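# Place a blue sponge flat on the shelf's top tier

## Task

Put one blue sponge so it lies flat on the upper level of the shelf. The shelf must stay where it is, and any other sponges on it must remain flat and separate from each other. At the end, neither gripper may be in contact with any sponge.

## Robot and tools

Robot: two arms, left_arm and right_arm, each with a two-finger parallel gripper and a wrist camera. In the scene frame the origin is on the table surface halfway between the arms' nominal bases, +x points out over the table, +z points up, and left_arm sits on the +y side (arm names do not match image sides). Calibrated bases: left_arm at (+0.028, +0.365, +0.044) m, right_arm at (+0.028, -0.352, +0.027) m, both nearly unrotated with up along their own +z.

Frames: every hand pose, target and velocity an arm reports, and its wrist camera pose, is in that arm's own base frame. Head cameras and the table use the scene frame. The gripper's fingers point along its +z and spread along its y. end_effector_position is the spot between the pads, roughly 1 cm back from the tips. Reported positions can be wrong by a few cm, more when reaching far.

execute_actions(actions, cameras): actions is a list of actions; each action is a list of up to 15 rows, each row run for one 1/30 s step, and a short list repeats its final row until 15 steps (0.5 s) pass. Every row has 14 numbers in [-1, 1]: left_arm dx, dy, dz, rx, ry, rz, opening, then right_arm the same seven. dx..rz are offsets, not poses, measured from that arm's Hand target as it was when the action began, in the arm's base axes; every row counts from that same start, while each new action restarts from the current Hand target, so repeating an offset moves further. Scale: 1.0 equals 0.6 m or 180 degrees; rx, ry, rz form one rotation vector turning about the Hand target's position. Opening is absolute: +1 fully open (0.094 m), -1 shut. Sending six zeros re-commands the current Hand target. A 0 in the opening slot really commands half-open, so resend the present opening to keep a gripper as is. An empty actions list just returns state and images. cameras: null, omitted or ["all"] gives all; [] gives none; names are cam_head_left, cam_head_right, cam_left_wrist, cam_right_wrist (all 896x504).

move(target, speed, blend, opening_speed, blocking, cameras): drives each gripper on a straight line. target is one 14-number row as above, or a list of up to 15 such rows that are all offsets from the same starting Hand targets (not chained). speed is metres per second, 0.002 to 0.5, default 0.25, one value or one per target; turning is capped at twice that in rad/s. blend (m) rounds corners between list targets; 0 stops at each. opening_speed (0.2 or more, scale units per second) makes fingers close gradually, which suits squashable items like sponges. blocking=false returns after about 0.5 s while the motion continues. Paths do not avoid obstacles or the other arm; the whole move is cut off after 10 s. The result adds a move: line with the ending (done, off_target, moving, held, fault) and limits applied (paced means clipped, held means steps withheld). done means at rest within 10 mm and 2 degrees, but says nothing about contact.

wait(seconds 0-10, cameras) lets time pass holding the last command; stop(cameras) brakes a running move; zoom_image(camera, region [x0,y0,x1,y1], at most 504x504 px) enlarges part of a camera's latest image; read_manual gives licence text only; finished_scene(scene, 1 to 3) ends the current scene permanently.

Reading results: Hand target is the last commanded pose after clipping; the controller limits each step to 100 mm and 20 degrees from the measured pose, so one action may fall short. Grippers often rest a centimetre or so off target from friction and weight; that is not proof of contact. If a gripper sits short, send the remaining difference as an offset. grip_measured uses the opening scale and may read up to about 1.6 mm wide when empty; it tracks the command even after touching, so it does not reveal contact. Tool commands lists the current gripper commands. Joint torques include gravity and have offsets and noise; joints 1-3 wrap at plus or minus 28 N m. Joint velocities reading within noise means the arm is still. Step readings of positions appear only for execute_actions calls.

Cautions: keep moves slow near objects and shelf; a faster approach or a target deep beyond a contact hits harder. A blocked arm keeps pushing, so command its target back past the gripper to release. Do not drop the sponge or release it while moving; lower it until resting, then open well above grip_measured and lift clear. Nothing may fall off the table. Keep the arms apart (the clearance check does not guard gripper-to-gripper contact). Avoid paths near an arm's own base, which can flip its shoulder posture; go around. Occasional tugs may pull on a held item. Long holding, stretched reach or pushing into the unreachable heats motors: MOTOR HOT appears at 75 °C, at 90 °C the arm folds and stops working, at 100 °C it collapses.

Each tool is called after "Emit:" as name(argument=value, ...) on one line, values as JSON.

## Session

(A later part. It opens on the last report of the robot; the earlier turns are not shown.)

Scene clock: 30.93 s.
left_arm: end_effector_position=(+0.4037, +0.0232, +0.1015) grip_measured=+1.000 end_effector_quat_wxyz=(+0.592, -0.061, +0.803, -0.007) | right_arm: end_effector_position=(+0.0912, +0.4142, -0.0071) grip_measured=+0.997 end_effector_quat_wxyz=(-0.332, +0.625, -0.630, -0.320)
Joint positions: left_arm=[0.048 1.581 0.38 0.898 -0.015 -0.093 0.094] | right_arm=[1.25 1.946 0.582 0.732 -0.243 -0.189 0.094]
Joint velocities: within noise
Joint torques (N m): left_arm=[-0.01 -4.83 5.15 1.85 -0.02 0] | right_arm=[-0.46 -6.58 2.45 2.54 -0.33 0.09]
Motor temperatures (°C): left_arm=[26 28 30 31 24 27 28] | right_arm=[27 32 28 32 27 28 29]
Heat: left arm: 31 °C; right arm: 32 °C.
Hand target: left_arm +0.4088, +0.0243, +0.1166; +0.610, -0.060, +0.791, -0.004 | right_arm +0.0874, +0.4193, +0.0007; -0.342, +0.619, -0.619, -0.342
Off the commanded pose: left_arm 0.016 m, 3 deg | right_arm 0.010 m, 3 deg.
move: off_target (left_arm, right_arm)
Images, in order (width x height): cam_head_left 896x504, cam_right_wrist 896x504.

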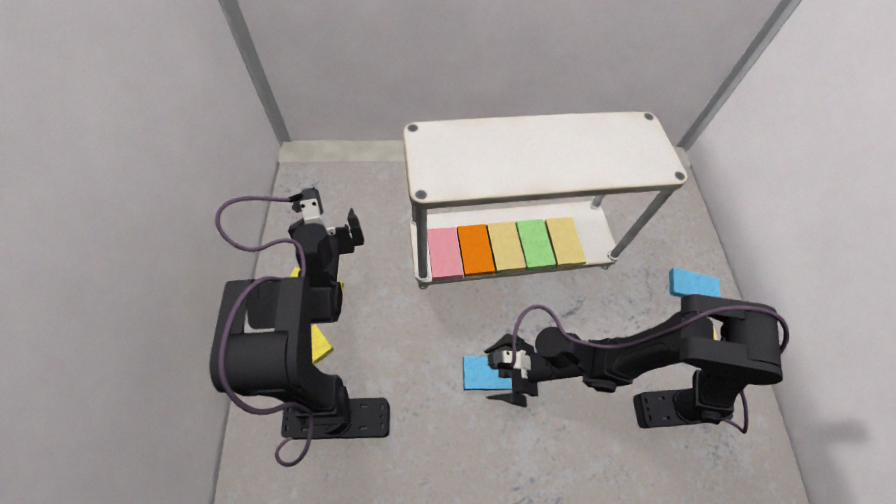

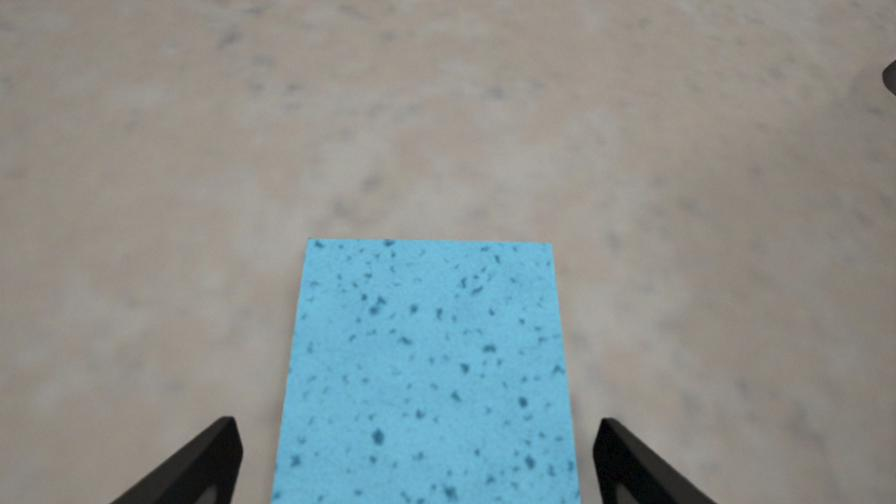

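Emit:
move(target=[[0,0,0,0,0,0,1,0,0,0,0,0,0,0.08],[0,0,0,0,0,0,1,0.02,-0.1,0.466,0,0,-0.08,0.08],[0,0,0,0,0,0,1,0.296,-0.482,0.724,0,0,-0.389,0.08]], opening_speed=0.9, blend=[0,0.06,0])

Scene clock: 37.13 s.
left_arm: end_effector_position=(+0.4037, +0.0232, +0.1015) grip_measured=+1.000 end_effector_quat_wxyz=(+0.592, -0.061, +0.803, -0.007) | right_arm: end_effector_position=(+0.2724, +0.1367, +0.4262) grip_measured=+0.362 end_effector_quat_wxyz=(+0.473, -0.155, +0.863, +0.087)
Joint positions: left_arm=[0.048 1.581 0.38 0.898 -0.015 -0.093 0.094] | right_arm=[0.562 1.237 1.863 -1.201 0.171 0.113 0.064]
Joint velocities: within noise
Joint torques (N m): left_arm=[0.05 -4.88 5.14 1.87 0 -0.02] | right_arm=[-0.44 -2.43 7.25 1.45 0.04 0.04]
Motor temperatures (°C): left_arm=[26 28 30 31 24 27 28] | right_arm=[27 32 28 32 27 28 29]
Heat: left arm: 31 °C; right arm: 32 °C.
Hand target: left_arm +0.4088, +0.0243, +0.1166; +0.610, -0.060, +0.791, -0.004 | right_arm +0.2650, +0.1301, +0.4351; +0.477, -0.152, +0.862, +0.084
Off the commanded pose: left_arm 0.016 m, 3 deg | right_arm 0.013 m, 1 deg.
move: off_target (left_arm, right_arm)

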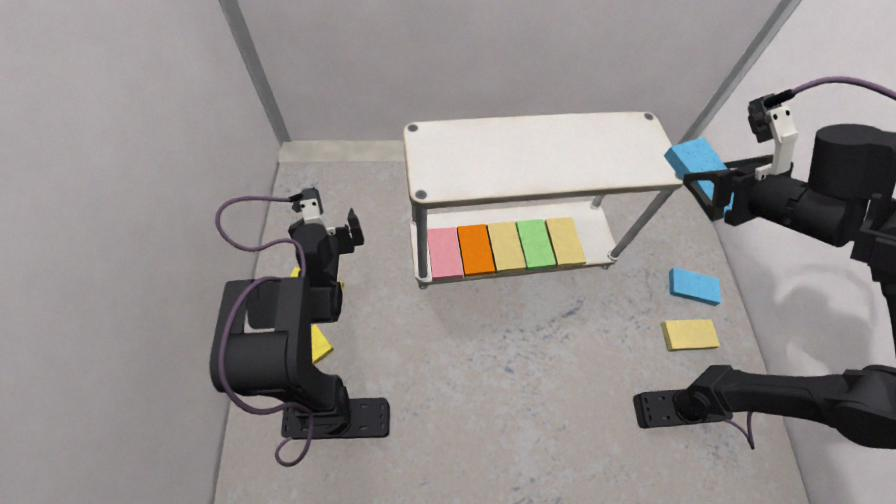

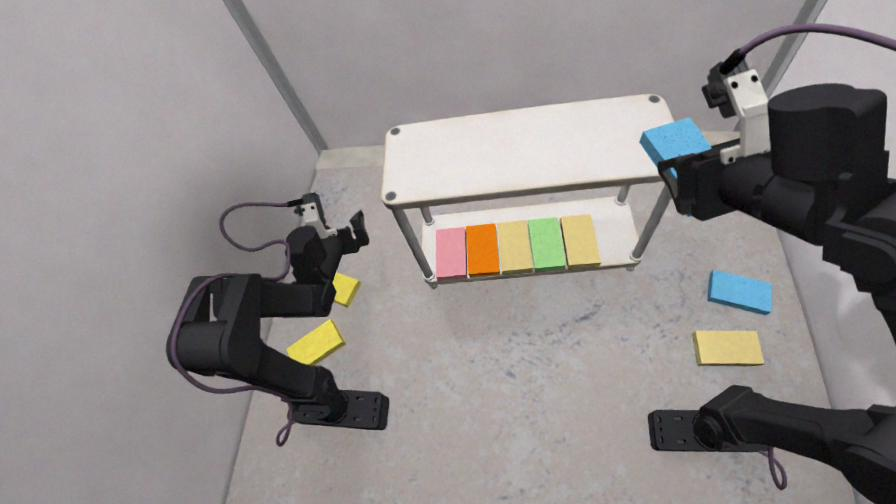

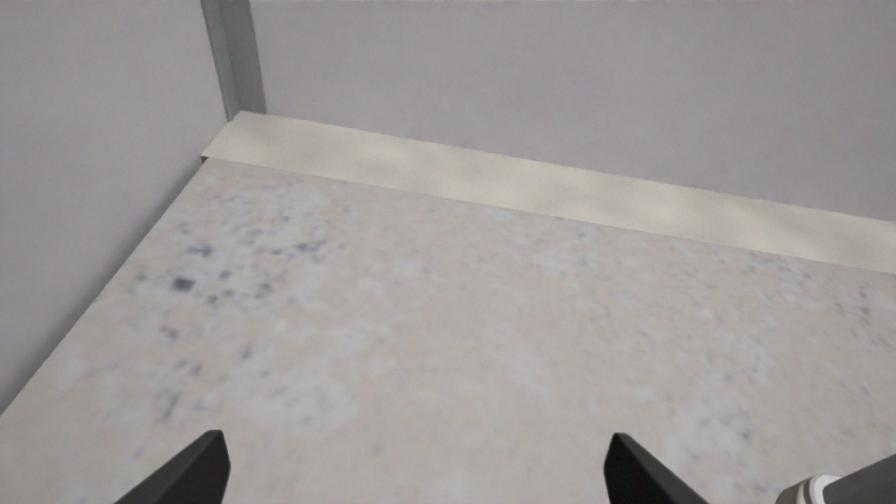

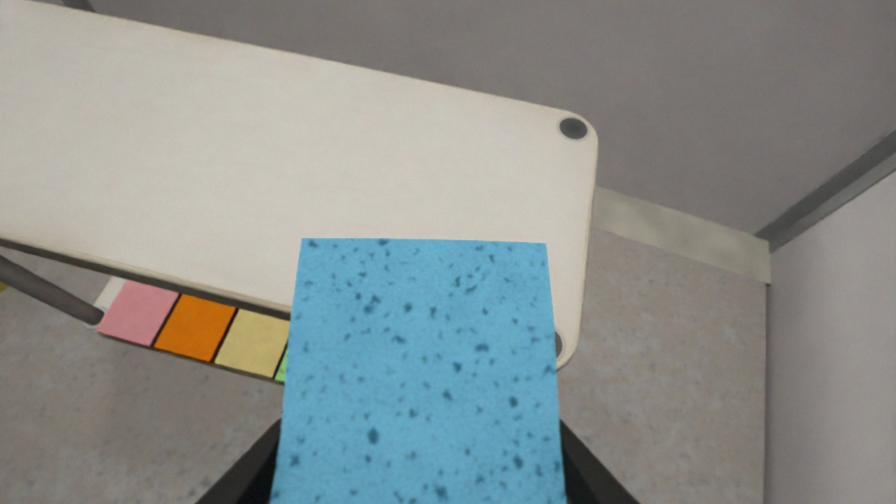

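Emit:
move(target=[0,0,0,0,0,0,1,0.253,0.115,-0.035,-0.006,0.016,0,0.08], speed=0.15)

Emit:
zoom_image(camera="cam_head_left", region=[520, 60, 760, 240])

Scene clock: 39.97 s.
left_arm: end_effector_position=(+0.4037, +0.0232, +0.1015) grip_measured=+1.000 end_effector_quat_wxyz=(+0.592, -0.061, +0.803, -0.007) | right_arm: end_effector_position=(+0.4154, +0.2039, +0.3939) grip_measured=+0.362 end_effector_quat_wxyz=(+0.429, -0.157, +0.886, +0.076)
Joint positions: left_arm=[0.048 1.581 0.38 0.898 -0.015 -0.093 0.094] | right_arm=[0.499 1.826 2.349 -1.197 0.116 0.092 0.064]
Joint velocities: within noise
Joint torques (N m): left_arm=[0.02 -4.85 5.12 1.88 0.01 -0.01] | right_arm=[-0.55 -7.51 7.62 1.9 -0.08 -0.07]
Motor temperatures (°C): left_arm=[26 28 30 31 24 27 28] | right_arm=[27 32 28 32 27 28 29]
Heat: left arm: 31 °C; right arm: 32 °C.
Hand target: left_arm +0.4088, +0.0243, +0.1166; +0.610, -0.060, +0.791, -0.004 | right_arm +0.4168, +0.1991, +0.4141; +0.454, -0.154, +0.874, +0.080
Off the commanded pose: left_arm 0.016 m, 3 deg | right_arm 0.021 m, 3 deg.
move: off_target (left_arm, right_arm)

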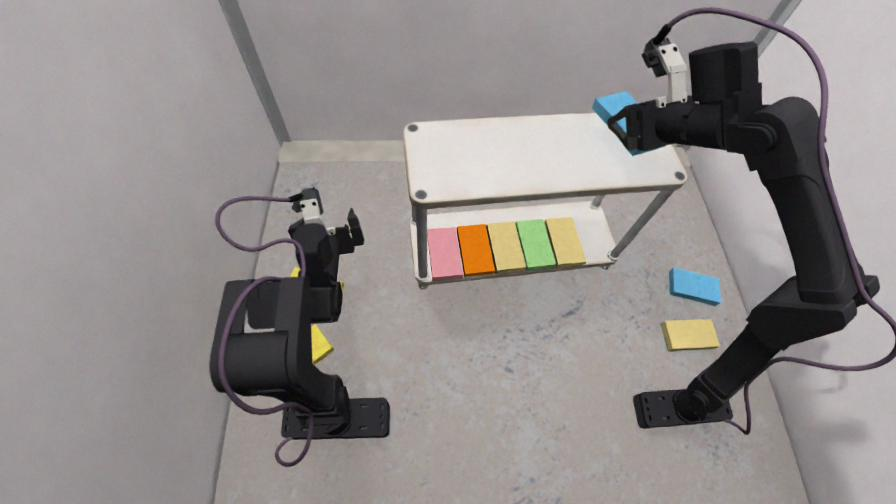

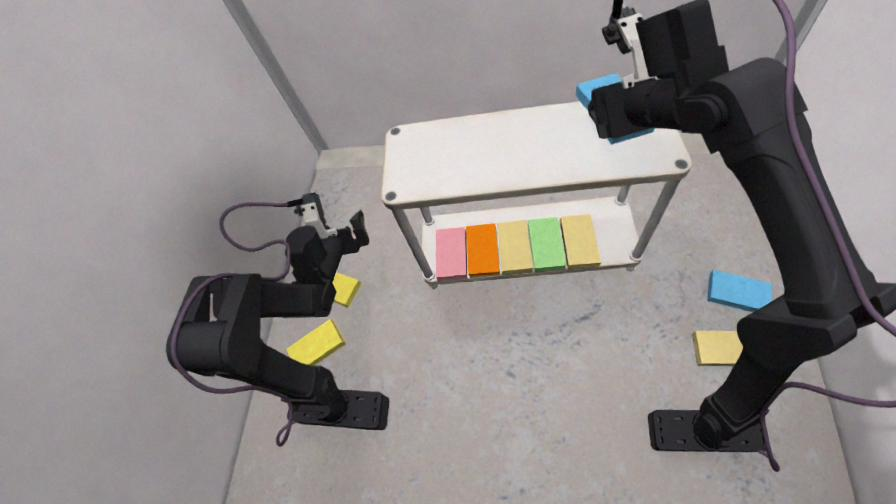

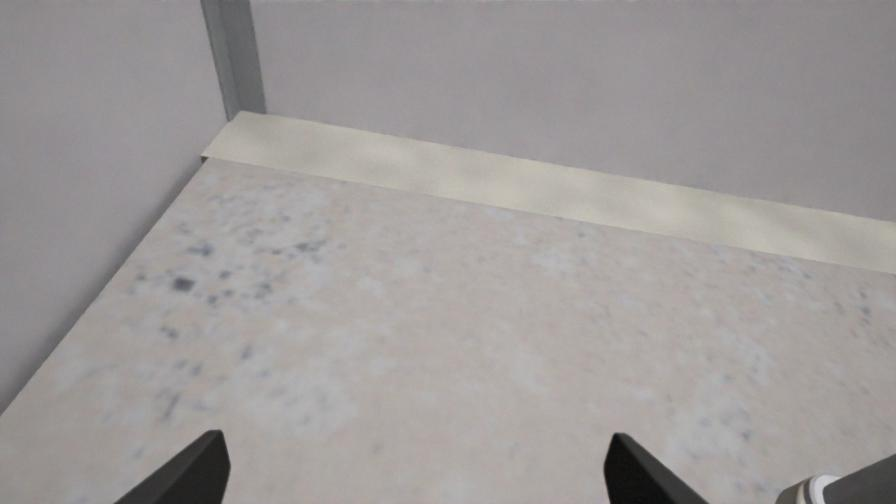

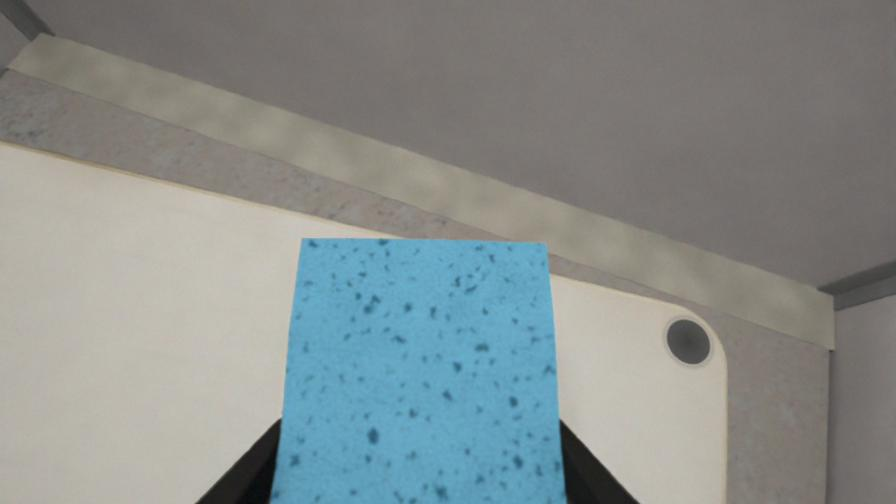

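Scaled by 2.100 from the camera's 896x504 image, which has a finer 1280x720 frame.

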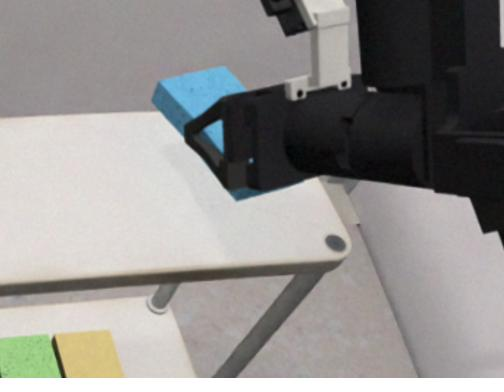

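Emit:
move(target=[0,0,0,0,0,0,1,-0.008,0,-0.065,0.005,-0.012,0,0.08], speed=0.1, cameras=["cam_head_left"])

Emit:
zoom_image(camera="cam_head_left", region=[560, 70, 720, 200])

Scene clock: 41.90 s.
left_arm: end_effector_position=(+0.4037, +0.0232, +0.1015) grip_measured=+1.000 end_effector_quat_wxyz=(+0.592, -0.061, +0.803, -0.007) | right_arm: end_effector_position=(+0.4092, +0.2005, +0.3500) grip_measured=+0.362 end_effector_quat_wxyz=(+0.429, -0.157, +0.886, +0.076)
Joint positions: left_arm=[0.048 1.581 0.38 0.898 -0.015 -0.093 0.094] | right_arm=[0.499 1.655 1.924 -0.945 0.116 0.092 0.064]
Joint velocities: within noise
Joint torques (N m): left_arm=[0.03 -4.81 5.12 1.85 -0.01 -0.02] | right_arm=[0.25 -9.2 4.04 2.6 0.01 -0.05]
Motor temperatures (°C): left_arm=[26 28 30 31 24 27 28] | right_arm=[27 32 28 33 27 28 30]
Heat: left arm: 31 °C; right arm: 33 °C.
Hand target: left_arm +0.4088, +0.0243, +0.1166; +0.610, -0.060, +0.791, -0.004 | right_arm +0.4120, +0.1991, +0.3751; +0.471, -0.152, +0.865, +0.084
Off the commanded pose: left_arm 0.016 m, 3 deg | right_arm 0.025 m, 6 deg.
move: off_target (left_arm, right_arm)
Images, in order (width x height): cam_head_left 896x504.

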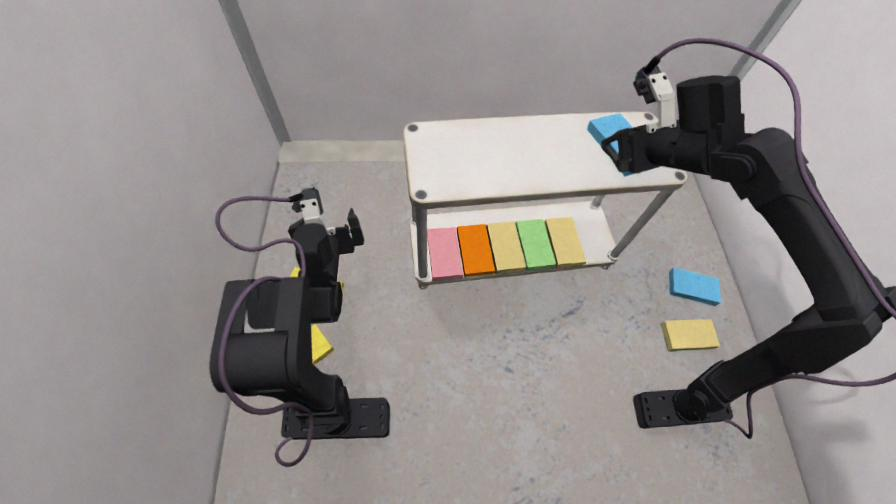

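Scaled by 3.150 from the camera's 896x504 image, which has a finer 1280x720 frame.

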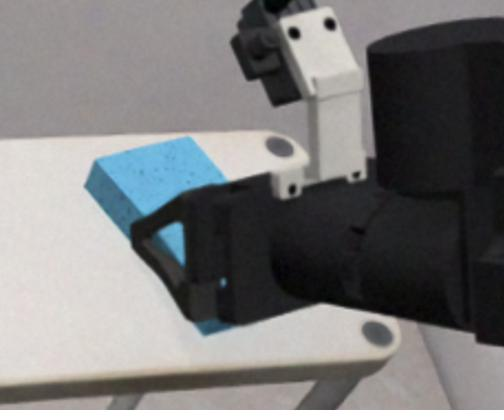

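Emit:
move(target=[0,0,0,0,0,0,1,0.01,0,-0.015,0.004,-0.01,0,0.08], speed=0.06, cameras=["cam_head_left"])

Emit:
zoom_image(camera="cam_head_left", region=[560, 70, 720, 200])

Scene clock: 43.23 s.
left_arm: end_effector_position=(+0.4037, +0.0232, +0.1015) grip_measured=+1.000 end_effector_quat_wxyz=(+0.592, -0.061, +0.803, -0.007) | right_arm: end_effector_position=(+0.4166, +0.2046, +0.3476) grip_measured=+0.362 end_effector_quat_wxyz=(+0.455, -0.154, +0.873, +0.084)
Joint positions: left_arm=[0.048 1.581 0.38 0.898 -0.015 -0.093 0.094] | right_arm=[0.499 1.622 1.824 -0.816 0.116 0.089 0.064]
Joint velocities: within noise
Joint torques (N m): left_arm=[0.03 -4.86 5.12 1.84 -0.01 -0.01] | right_arm=[-0.49 -8.94 3.93 2.46 -0.04 -0.09]
Motor temperatures (°C): left_arm=[26 28 30 32 24 27 28] | right_arm=[27 32 28 33 27 28 30]
Heat: left arm: 32 °C; right arm: 33 °C.
Hand target: left_arm +0.4088, +0.0243, +0.1166; +0.610, -0.060, +0.791, -0.004 | right_arm +0.4180, +0.1991, +0.3661; +0.486, -0.150, +0.857, +0.087
Off the commanded pose: left_arm 0.016 m, 3 deg | right_arm 0.019 m, 4 deg.
move: off_target (left_arm, right_arm)
Images, in order (width x height): cam_head_left 896x504.

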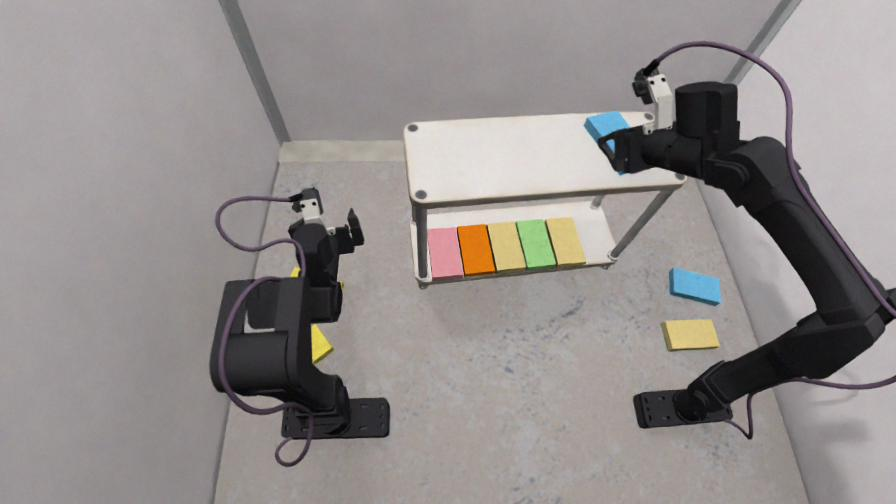

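Scaled by 3.150 from the camera's 896x504 image, which has a finer 1280x720 frame.

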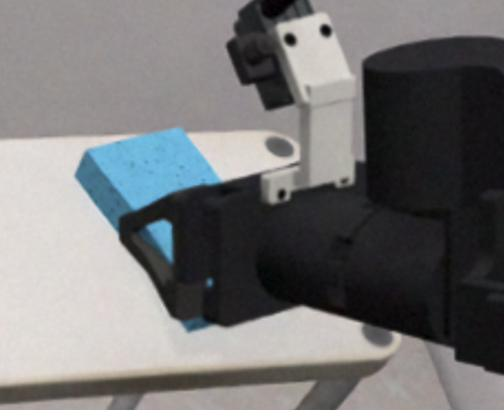

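Emit:
move(target=[0,0,0,0,0,0,1,0,0,-0.016,0,0,0,0.08], speed=0.06, cameras=[])

Emit:
move(target=[0,0,0,0,0,0,1,0,0,-0.016,0,0,0,0.08], speed=0.06, cameras=["cam_head_left","cam_right_wrist"])

Emit:
zoom_image(camera="cam_head_left", region=[560, 70, 720, 200])

Scene clock: 44.67 s.
left_arm: end_effector_position=(+0.4037, +0.0232, +0.1015) grip_measured=+1.000 end_effector_quat_wxyz=(+0.592, -0.061, +0.803, -0.007) | right_arm: end_effector_position=(+0.4170, +0.2048, +0.3488) grip_measured=+0.362 end_effector_quat_wxyz=(+0.470, -0.153, +0.865, +0.088)
Joint positions: left_arm=[0.048 1.581 0.38 0.898 -0.015 -0.093 0.094] | right_arm=[0.499 1.595 1.769 -0.753 0.116 0.085 0.064]
Joint velocities: within noise
Joint torques (N m): left_arm=[0.06 -4.81 5.16 1.86 -0.02 -0.02] | right_arm=[-0.51 -8.02 3.64 2.29 -0.05 -0.07]
Motor temperatures (°C): left_arm=[26 28 31 32 24 27 28] | right_arm=[27 32 28 33 27 28 30]
Heat: left arm: 32 °C; right arm: 33 °C.
Hand target: left_arm +0.4088, +0.0243, +0.1166; +0.610, -0.060, +0.791, -0.004 | right_arm +0.4180, +0.1991, +0.3565; +0.486, -0.150, +0.857, +0.087
Off the commanded pose: left_arm 0.016 m, 3 deg | right_arm 0.010 m, 2 deg.
move: off_target (left_arm)
No camera images: "cameras" was empty.

Scene clock: 46.03 s.
left_arm: end_effector_position=(+0.4037, +0.0232, +0.1015) grip_measured=+1.000 end_effector_quat_wxyz=(+0.592, -0.061, +0.803, -0.007) | right_arm: end_effector_position=(+0.4173, +0.2050, +0.3502) grip_measured=+0.362 end_effector_quat_wxyz=(+0.484, -0.153, +0.857, +0.092)
Joint positions: left_arm=[0.048 1.581 0.38 0.898 -0.015 -0.093 0.094] | right_arm=[0.499 1.569 1.717 -0.692 0.116 0.081 0.064]
Joint velocities: within noise
Joint torques (N m): left_arm=[0.06 -4.85 5.16 1.86 -0.01 0] | right_arm=[-0.51 -7.19 3.43 2.09 -0.05 -0.07]
Motor temperatures (°C): left_arm=[26 28 31 32 24 27 28] | right_arm=[27 33 28 33 27 28 30]
Heat: left arm: 32 °C; right arm: 33 °C.
Hand target: left_arm +0.4088, +0.0243, +0.1166; +0.610, -0.060, +0.791, -0.004 | right_arm +0.4180, +0.1991, +0.3469; +0.486, -0.150, +0.857, +0.087
Off the commanded pose: left_arm 0.016 m, 3 deg | right_arm 0.007 m, 1 deg.
move: off_target (left_arm)
Images, in order (width x height): cam_head_left 896x504, cam_right_wrist 896x504.

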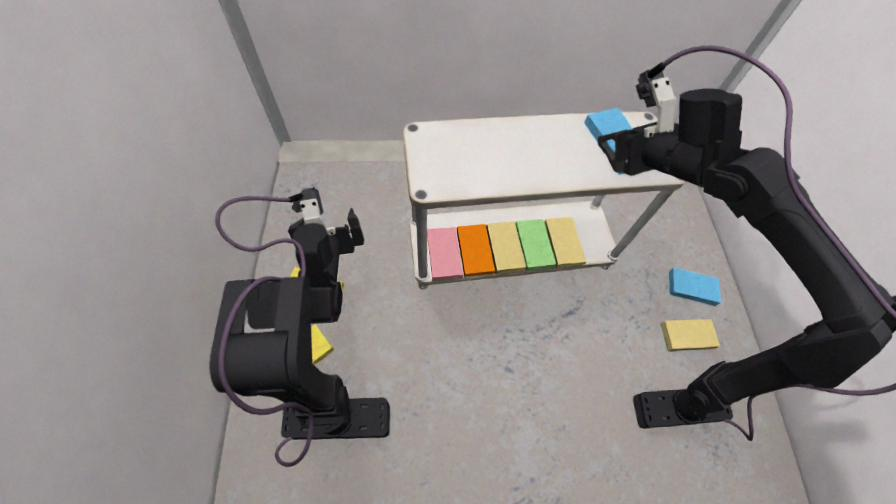

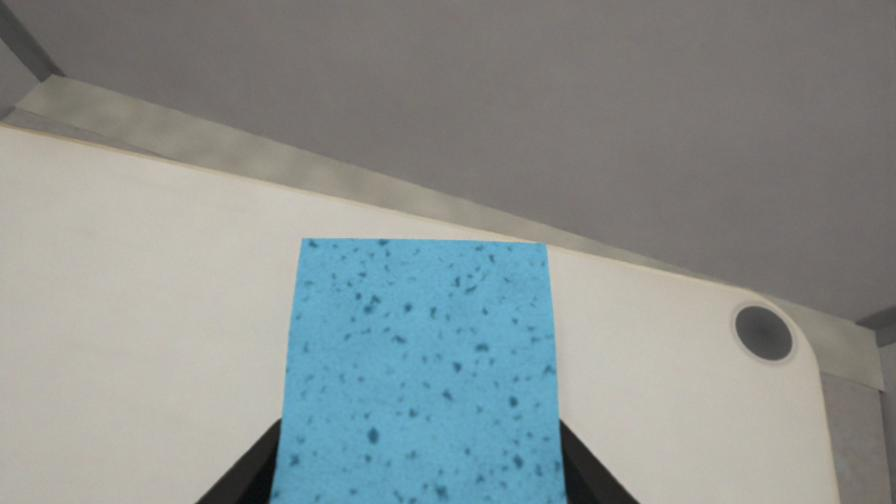

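Scaled by 3.150 from the camera's 896x504 image, which has a finer 1280x720 frame.

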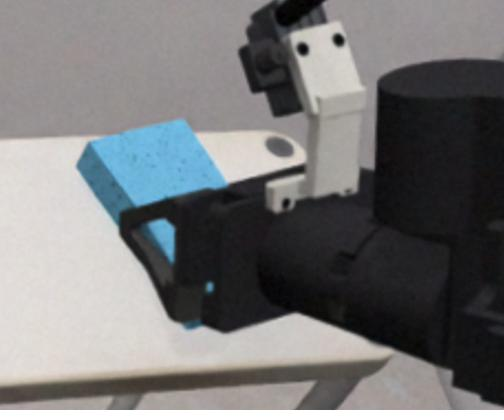

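Emit:
move(target=[0,0,0,0,0,0,1,0,0,-0.004,-0.010,0.028,0,0.08], speed=0.06, cameras=["cam_head_left","cam_right_wrist"])

Emit:
zoom_image(camera="cam_head_left", region=[560, 70, 720, 200])

Scene clock: 47.67 s.
left_arm: end_effector_position=(+0.4037, +0.0232, +0.1015) grip_measured=+1.000 end_effector_quat_wxyz=(+0.592, -0.061, +0.803, -0.007) | right_arm: end_effector_position=(+0.4217, +0.2067, +0.3486) grip_measured=+0.362 end_effector_quat_wxyz=(+0.467, -0.154, +0.866, +0.088)
Joint positions: left_arm=[0.048 1.581 0.38 0.898 -0.015 -0.093 0.094] | right_arm=[0.496 1.619 1.8 -0.766 0.111 0.084 0.064]
Joint velocities: within noise
Joint torques (N m): left_arm=[0.01 -4.85 5.14 1.85 0.01 -0.01] | right_arm=[-0.55 -5.96 8.03 1.1 -0.11 0.01]
Motor temperatures (°C): left_arm=[26 28 31 32 24 27 28] | right_arm=[27 33 28 33 27 28 30]
Heat: left arm: 32 °C; right arm: 33 °C.
Hand target: left_arm +0.4088, +0.0243, +0.1166; +0.610, -0.060, +0.791, -0.004 | right_arm +0.4180, +0.1991, +0.3445; +0.445, -0.154, +0.879, +0.080
Off the commanded pose: left_arm 0.016 m, 3 deg | right_arm 0.009 m, 3 deg.
move: off_target (left_arm, right_arm)
Images, in order (width x height): cam_head_left 896x504, cam_right_wrist 896x504.

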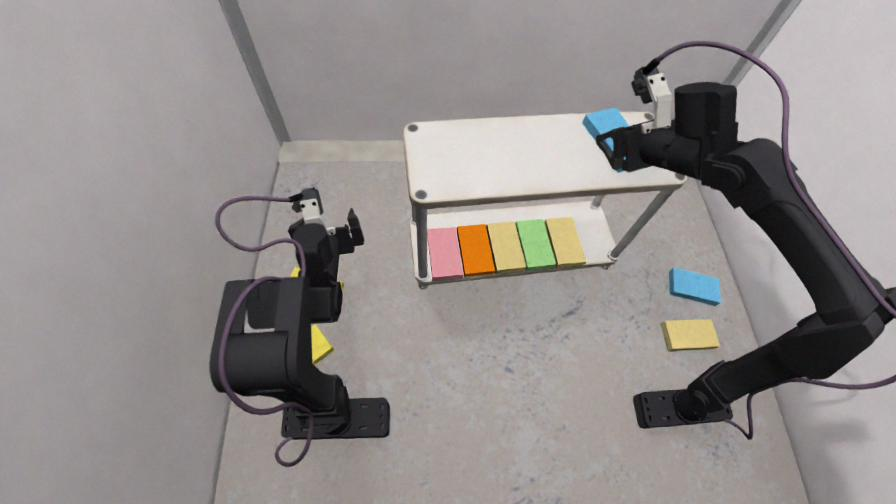

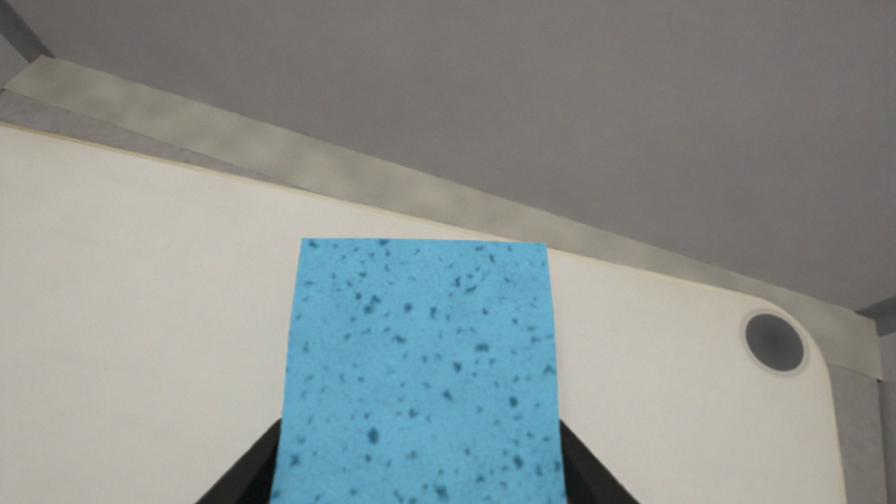

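Scaled by 3.150 from the camera's 896x504 image, which has a finer 1280x720 frame.

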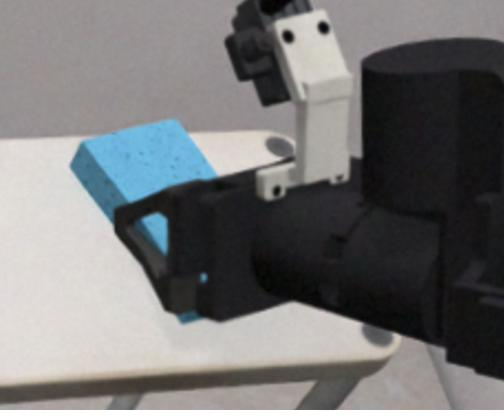

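Emit:
move(target=[0,0,0,0,0,0,1,-0.01,0,-0.007,-0.002,0.005,0,0.08], speed=0.06, cameras=[])

Emit:
zoom_image(camera="cam_head_left", region=[560, 70, 720, 200])

Scene clock: 50.10 s.
left_arm: end_effector_position=(+0.4037, +0.0232, +0.1015) grip_measured=+1.000 end_effector_quat_wxyz=(+0.592, -0.061, +0.803, -0.007) | right_arm: end_effector_position=(+0.4216, +0.2066, +0.3483) grip_measured=+0.362 end_effector_quat_wxyz=(+0.466, -0.154, +0.867, +0.088)
Joint positions: left_arm=[0.048 1.581 0.38 0.898 -0.015 -0.093 0.094] | right_arm=[0.496 1.619 1.8 -0.767 0.111 0.084 0.064]
Joint velocities: within noise
Joint torques (N m): left_arm=[0.03 -4.85 5.12 1.87 -0.01 -0.01] | right_arm=[0.2 -6.68 6.99 0.94 -0.05 0.06]
Motor temperatures (°C): left_arm=[26 28 31 32 24 27 28] | right_arm=[27 33 29 33 27 28 30]
Heat: left arm: 32 °C; right arm: 33 °C.
Hand target: left_arm +0.4088, +0.0243, +0.1166; +0.610, -0.060, +0.791, -0.004 | right_arm +0.4120, +0.1991, +0.3403; +0.438, -0.155, +0.882, +0.078
Off the commanded pose: left_arm 0.016 m, 3 deg | right_arm 0.015 m, 4 deg.
move: off_target (left_arm, right_arm)
No camera images: "cameras" was empty.

Scaled by 3.150 from the camera's 896x504 image, which has a finer 1280x720 frame.

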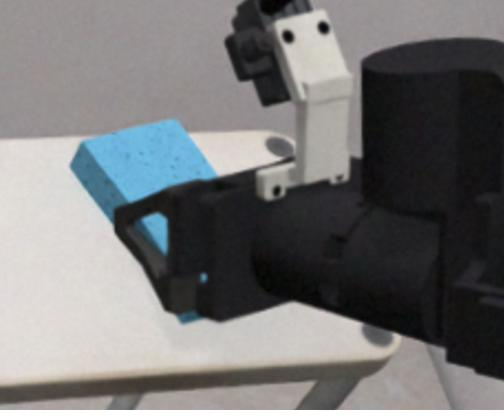

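Emit:
move(target=[[0,0,0,0,0,0,1,0.01,0.0,0.008,0,0,0,0.95],[0,0,0,0,0,0,1,-0.2,-0.075,0.17,0,0,0,0.95]], opening_speed=0.8, speed=[0.1,0.15])

Emit:
zoom_image(camera="cam_head_left", region=[560, 70, 720, 200])

Scene clock: 54.03 s.
left_arm: end_effector_position=(+0.4037, +0.0232, +0.1015) grip_measured=+1.000 end_effector_quat_wxyz=(+0.592, -0.061, +0.803, -0.007) | right_arm: end_effector_position=(+0.3022, +0.1614, +0.4328) grip_measured=+0.947 end_effector_quat_wxyz=(+0.432, -0.162, +0.883, +0.080)
Joint positions: left_arm=[0.048 1.581 0.38 0.898 -0.015 -0.093 0.094] | right_arm=[0.572 1.497 2.199 -1.373 0.163 0.13 0.091]
Joint velocities: within noise
Joint torques (N m): left_arm=[0.02 -4.86 5.18 1.87 -0.01 -0.01] | right_arm=[0.29 -4.68 6.57 1.36 0.15 0.07]
Motor temperatures (°C): left_arm=[26 28 31 32 24 27 28] | right_arm=[27 33 29 33 27 28 30]
Heat: left arm: 32 °C; right arm: 33 °C.
Hand target: left_arm +0.4088, +0.0243, +0.1166; +0.610, -0.060, +0.791, -0.004 | right_arm +0.2920, +0.1541, +0.4423; +0.438, -0.155, +0.882, +0.078
Off the commanded pose: left_arm 0.016 m, 3 deg | right_arm 0.016 m, 1 deg.
move: off_target (left_arm, right_arm)

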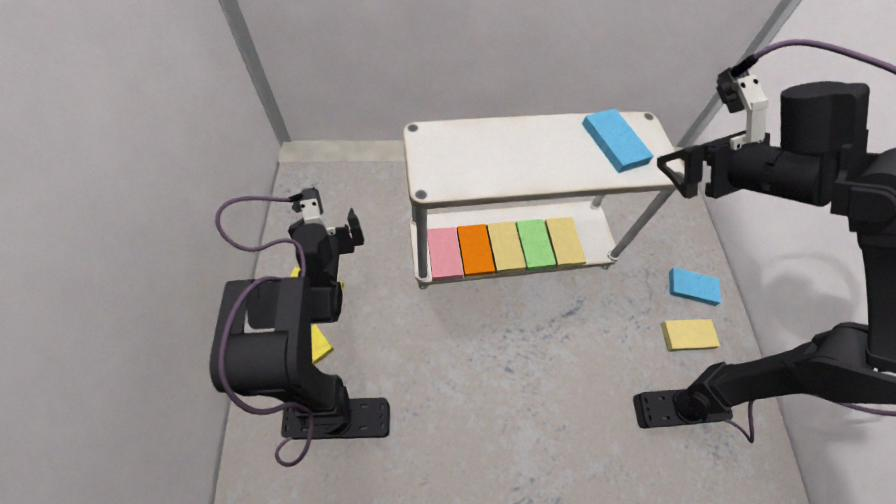

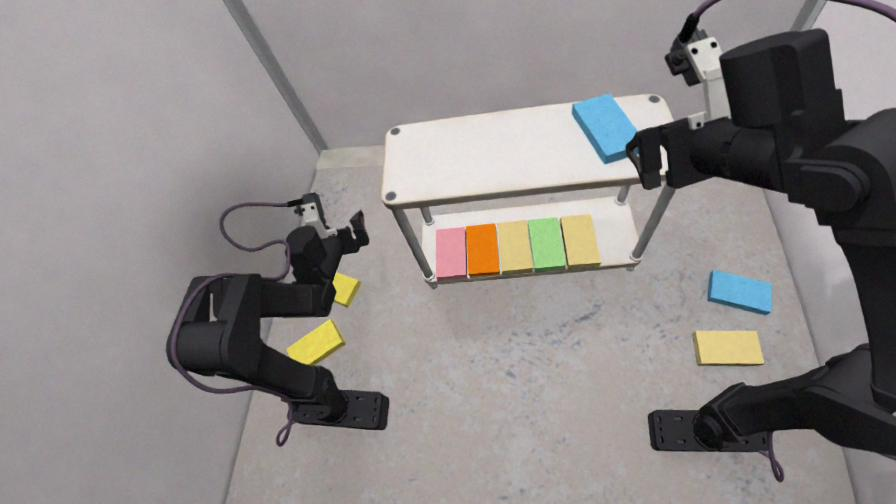

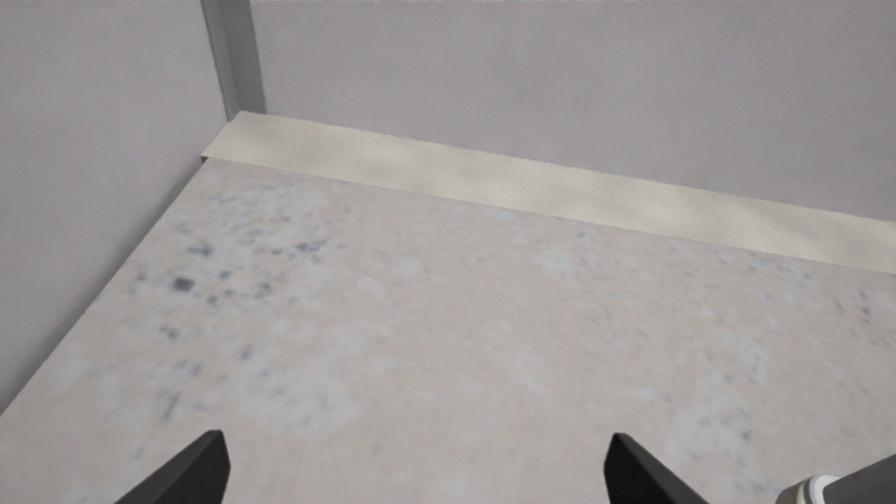

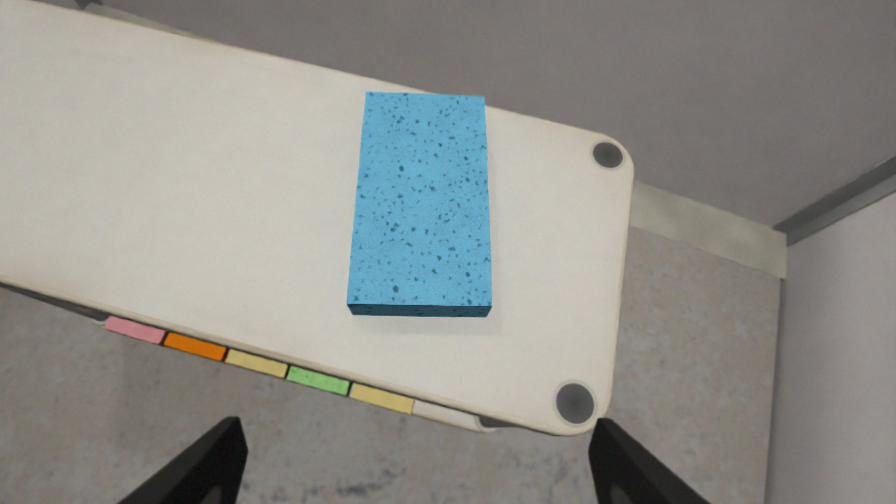

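Scaled by 3.150 from the camera's 896x504 image, which has a finer 1280x720 frame.

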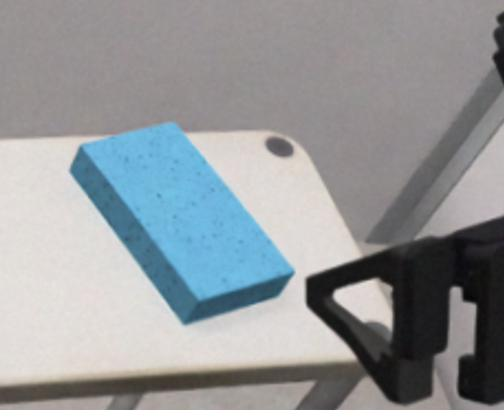

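Emit:
finished_scene(scene=2)

The scene is finished: the task was done.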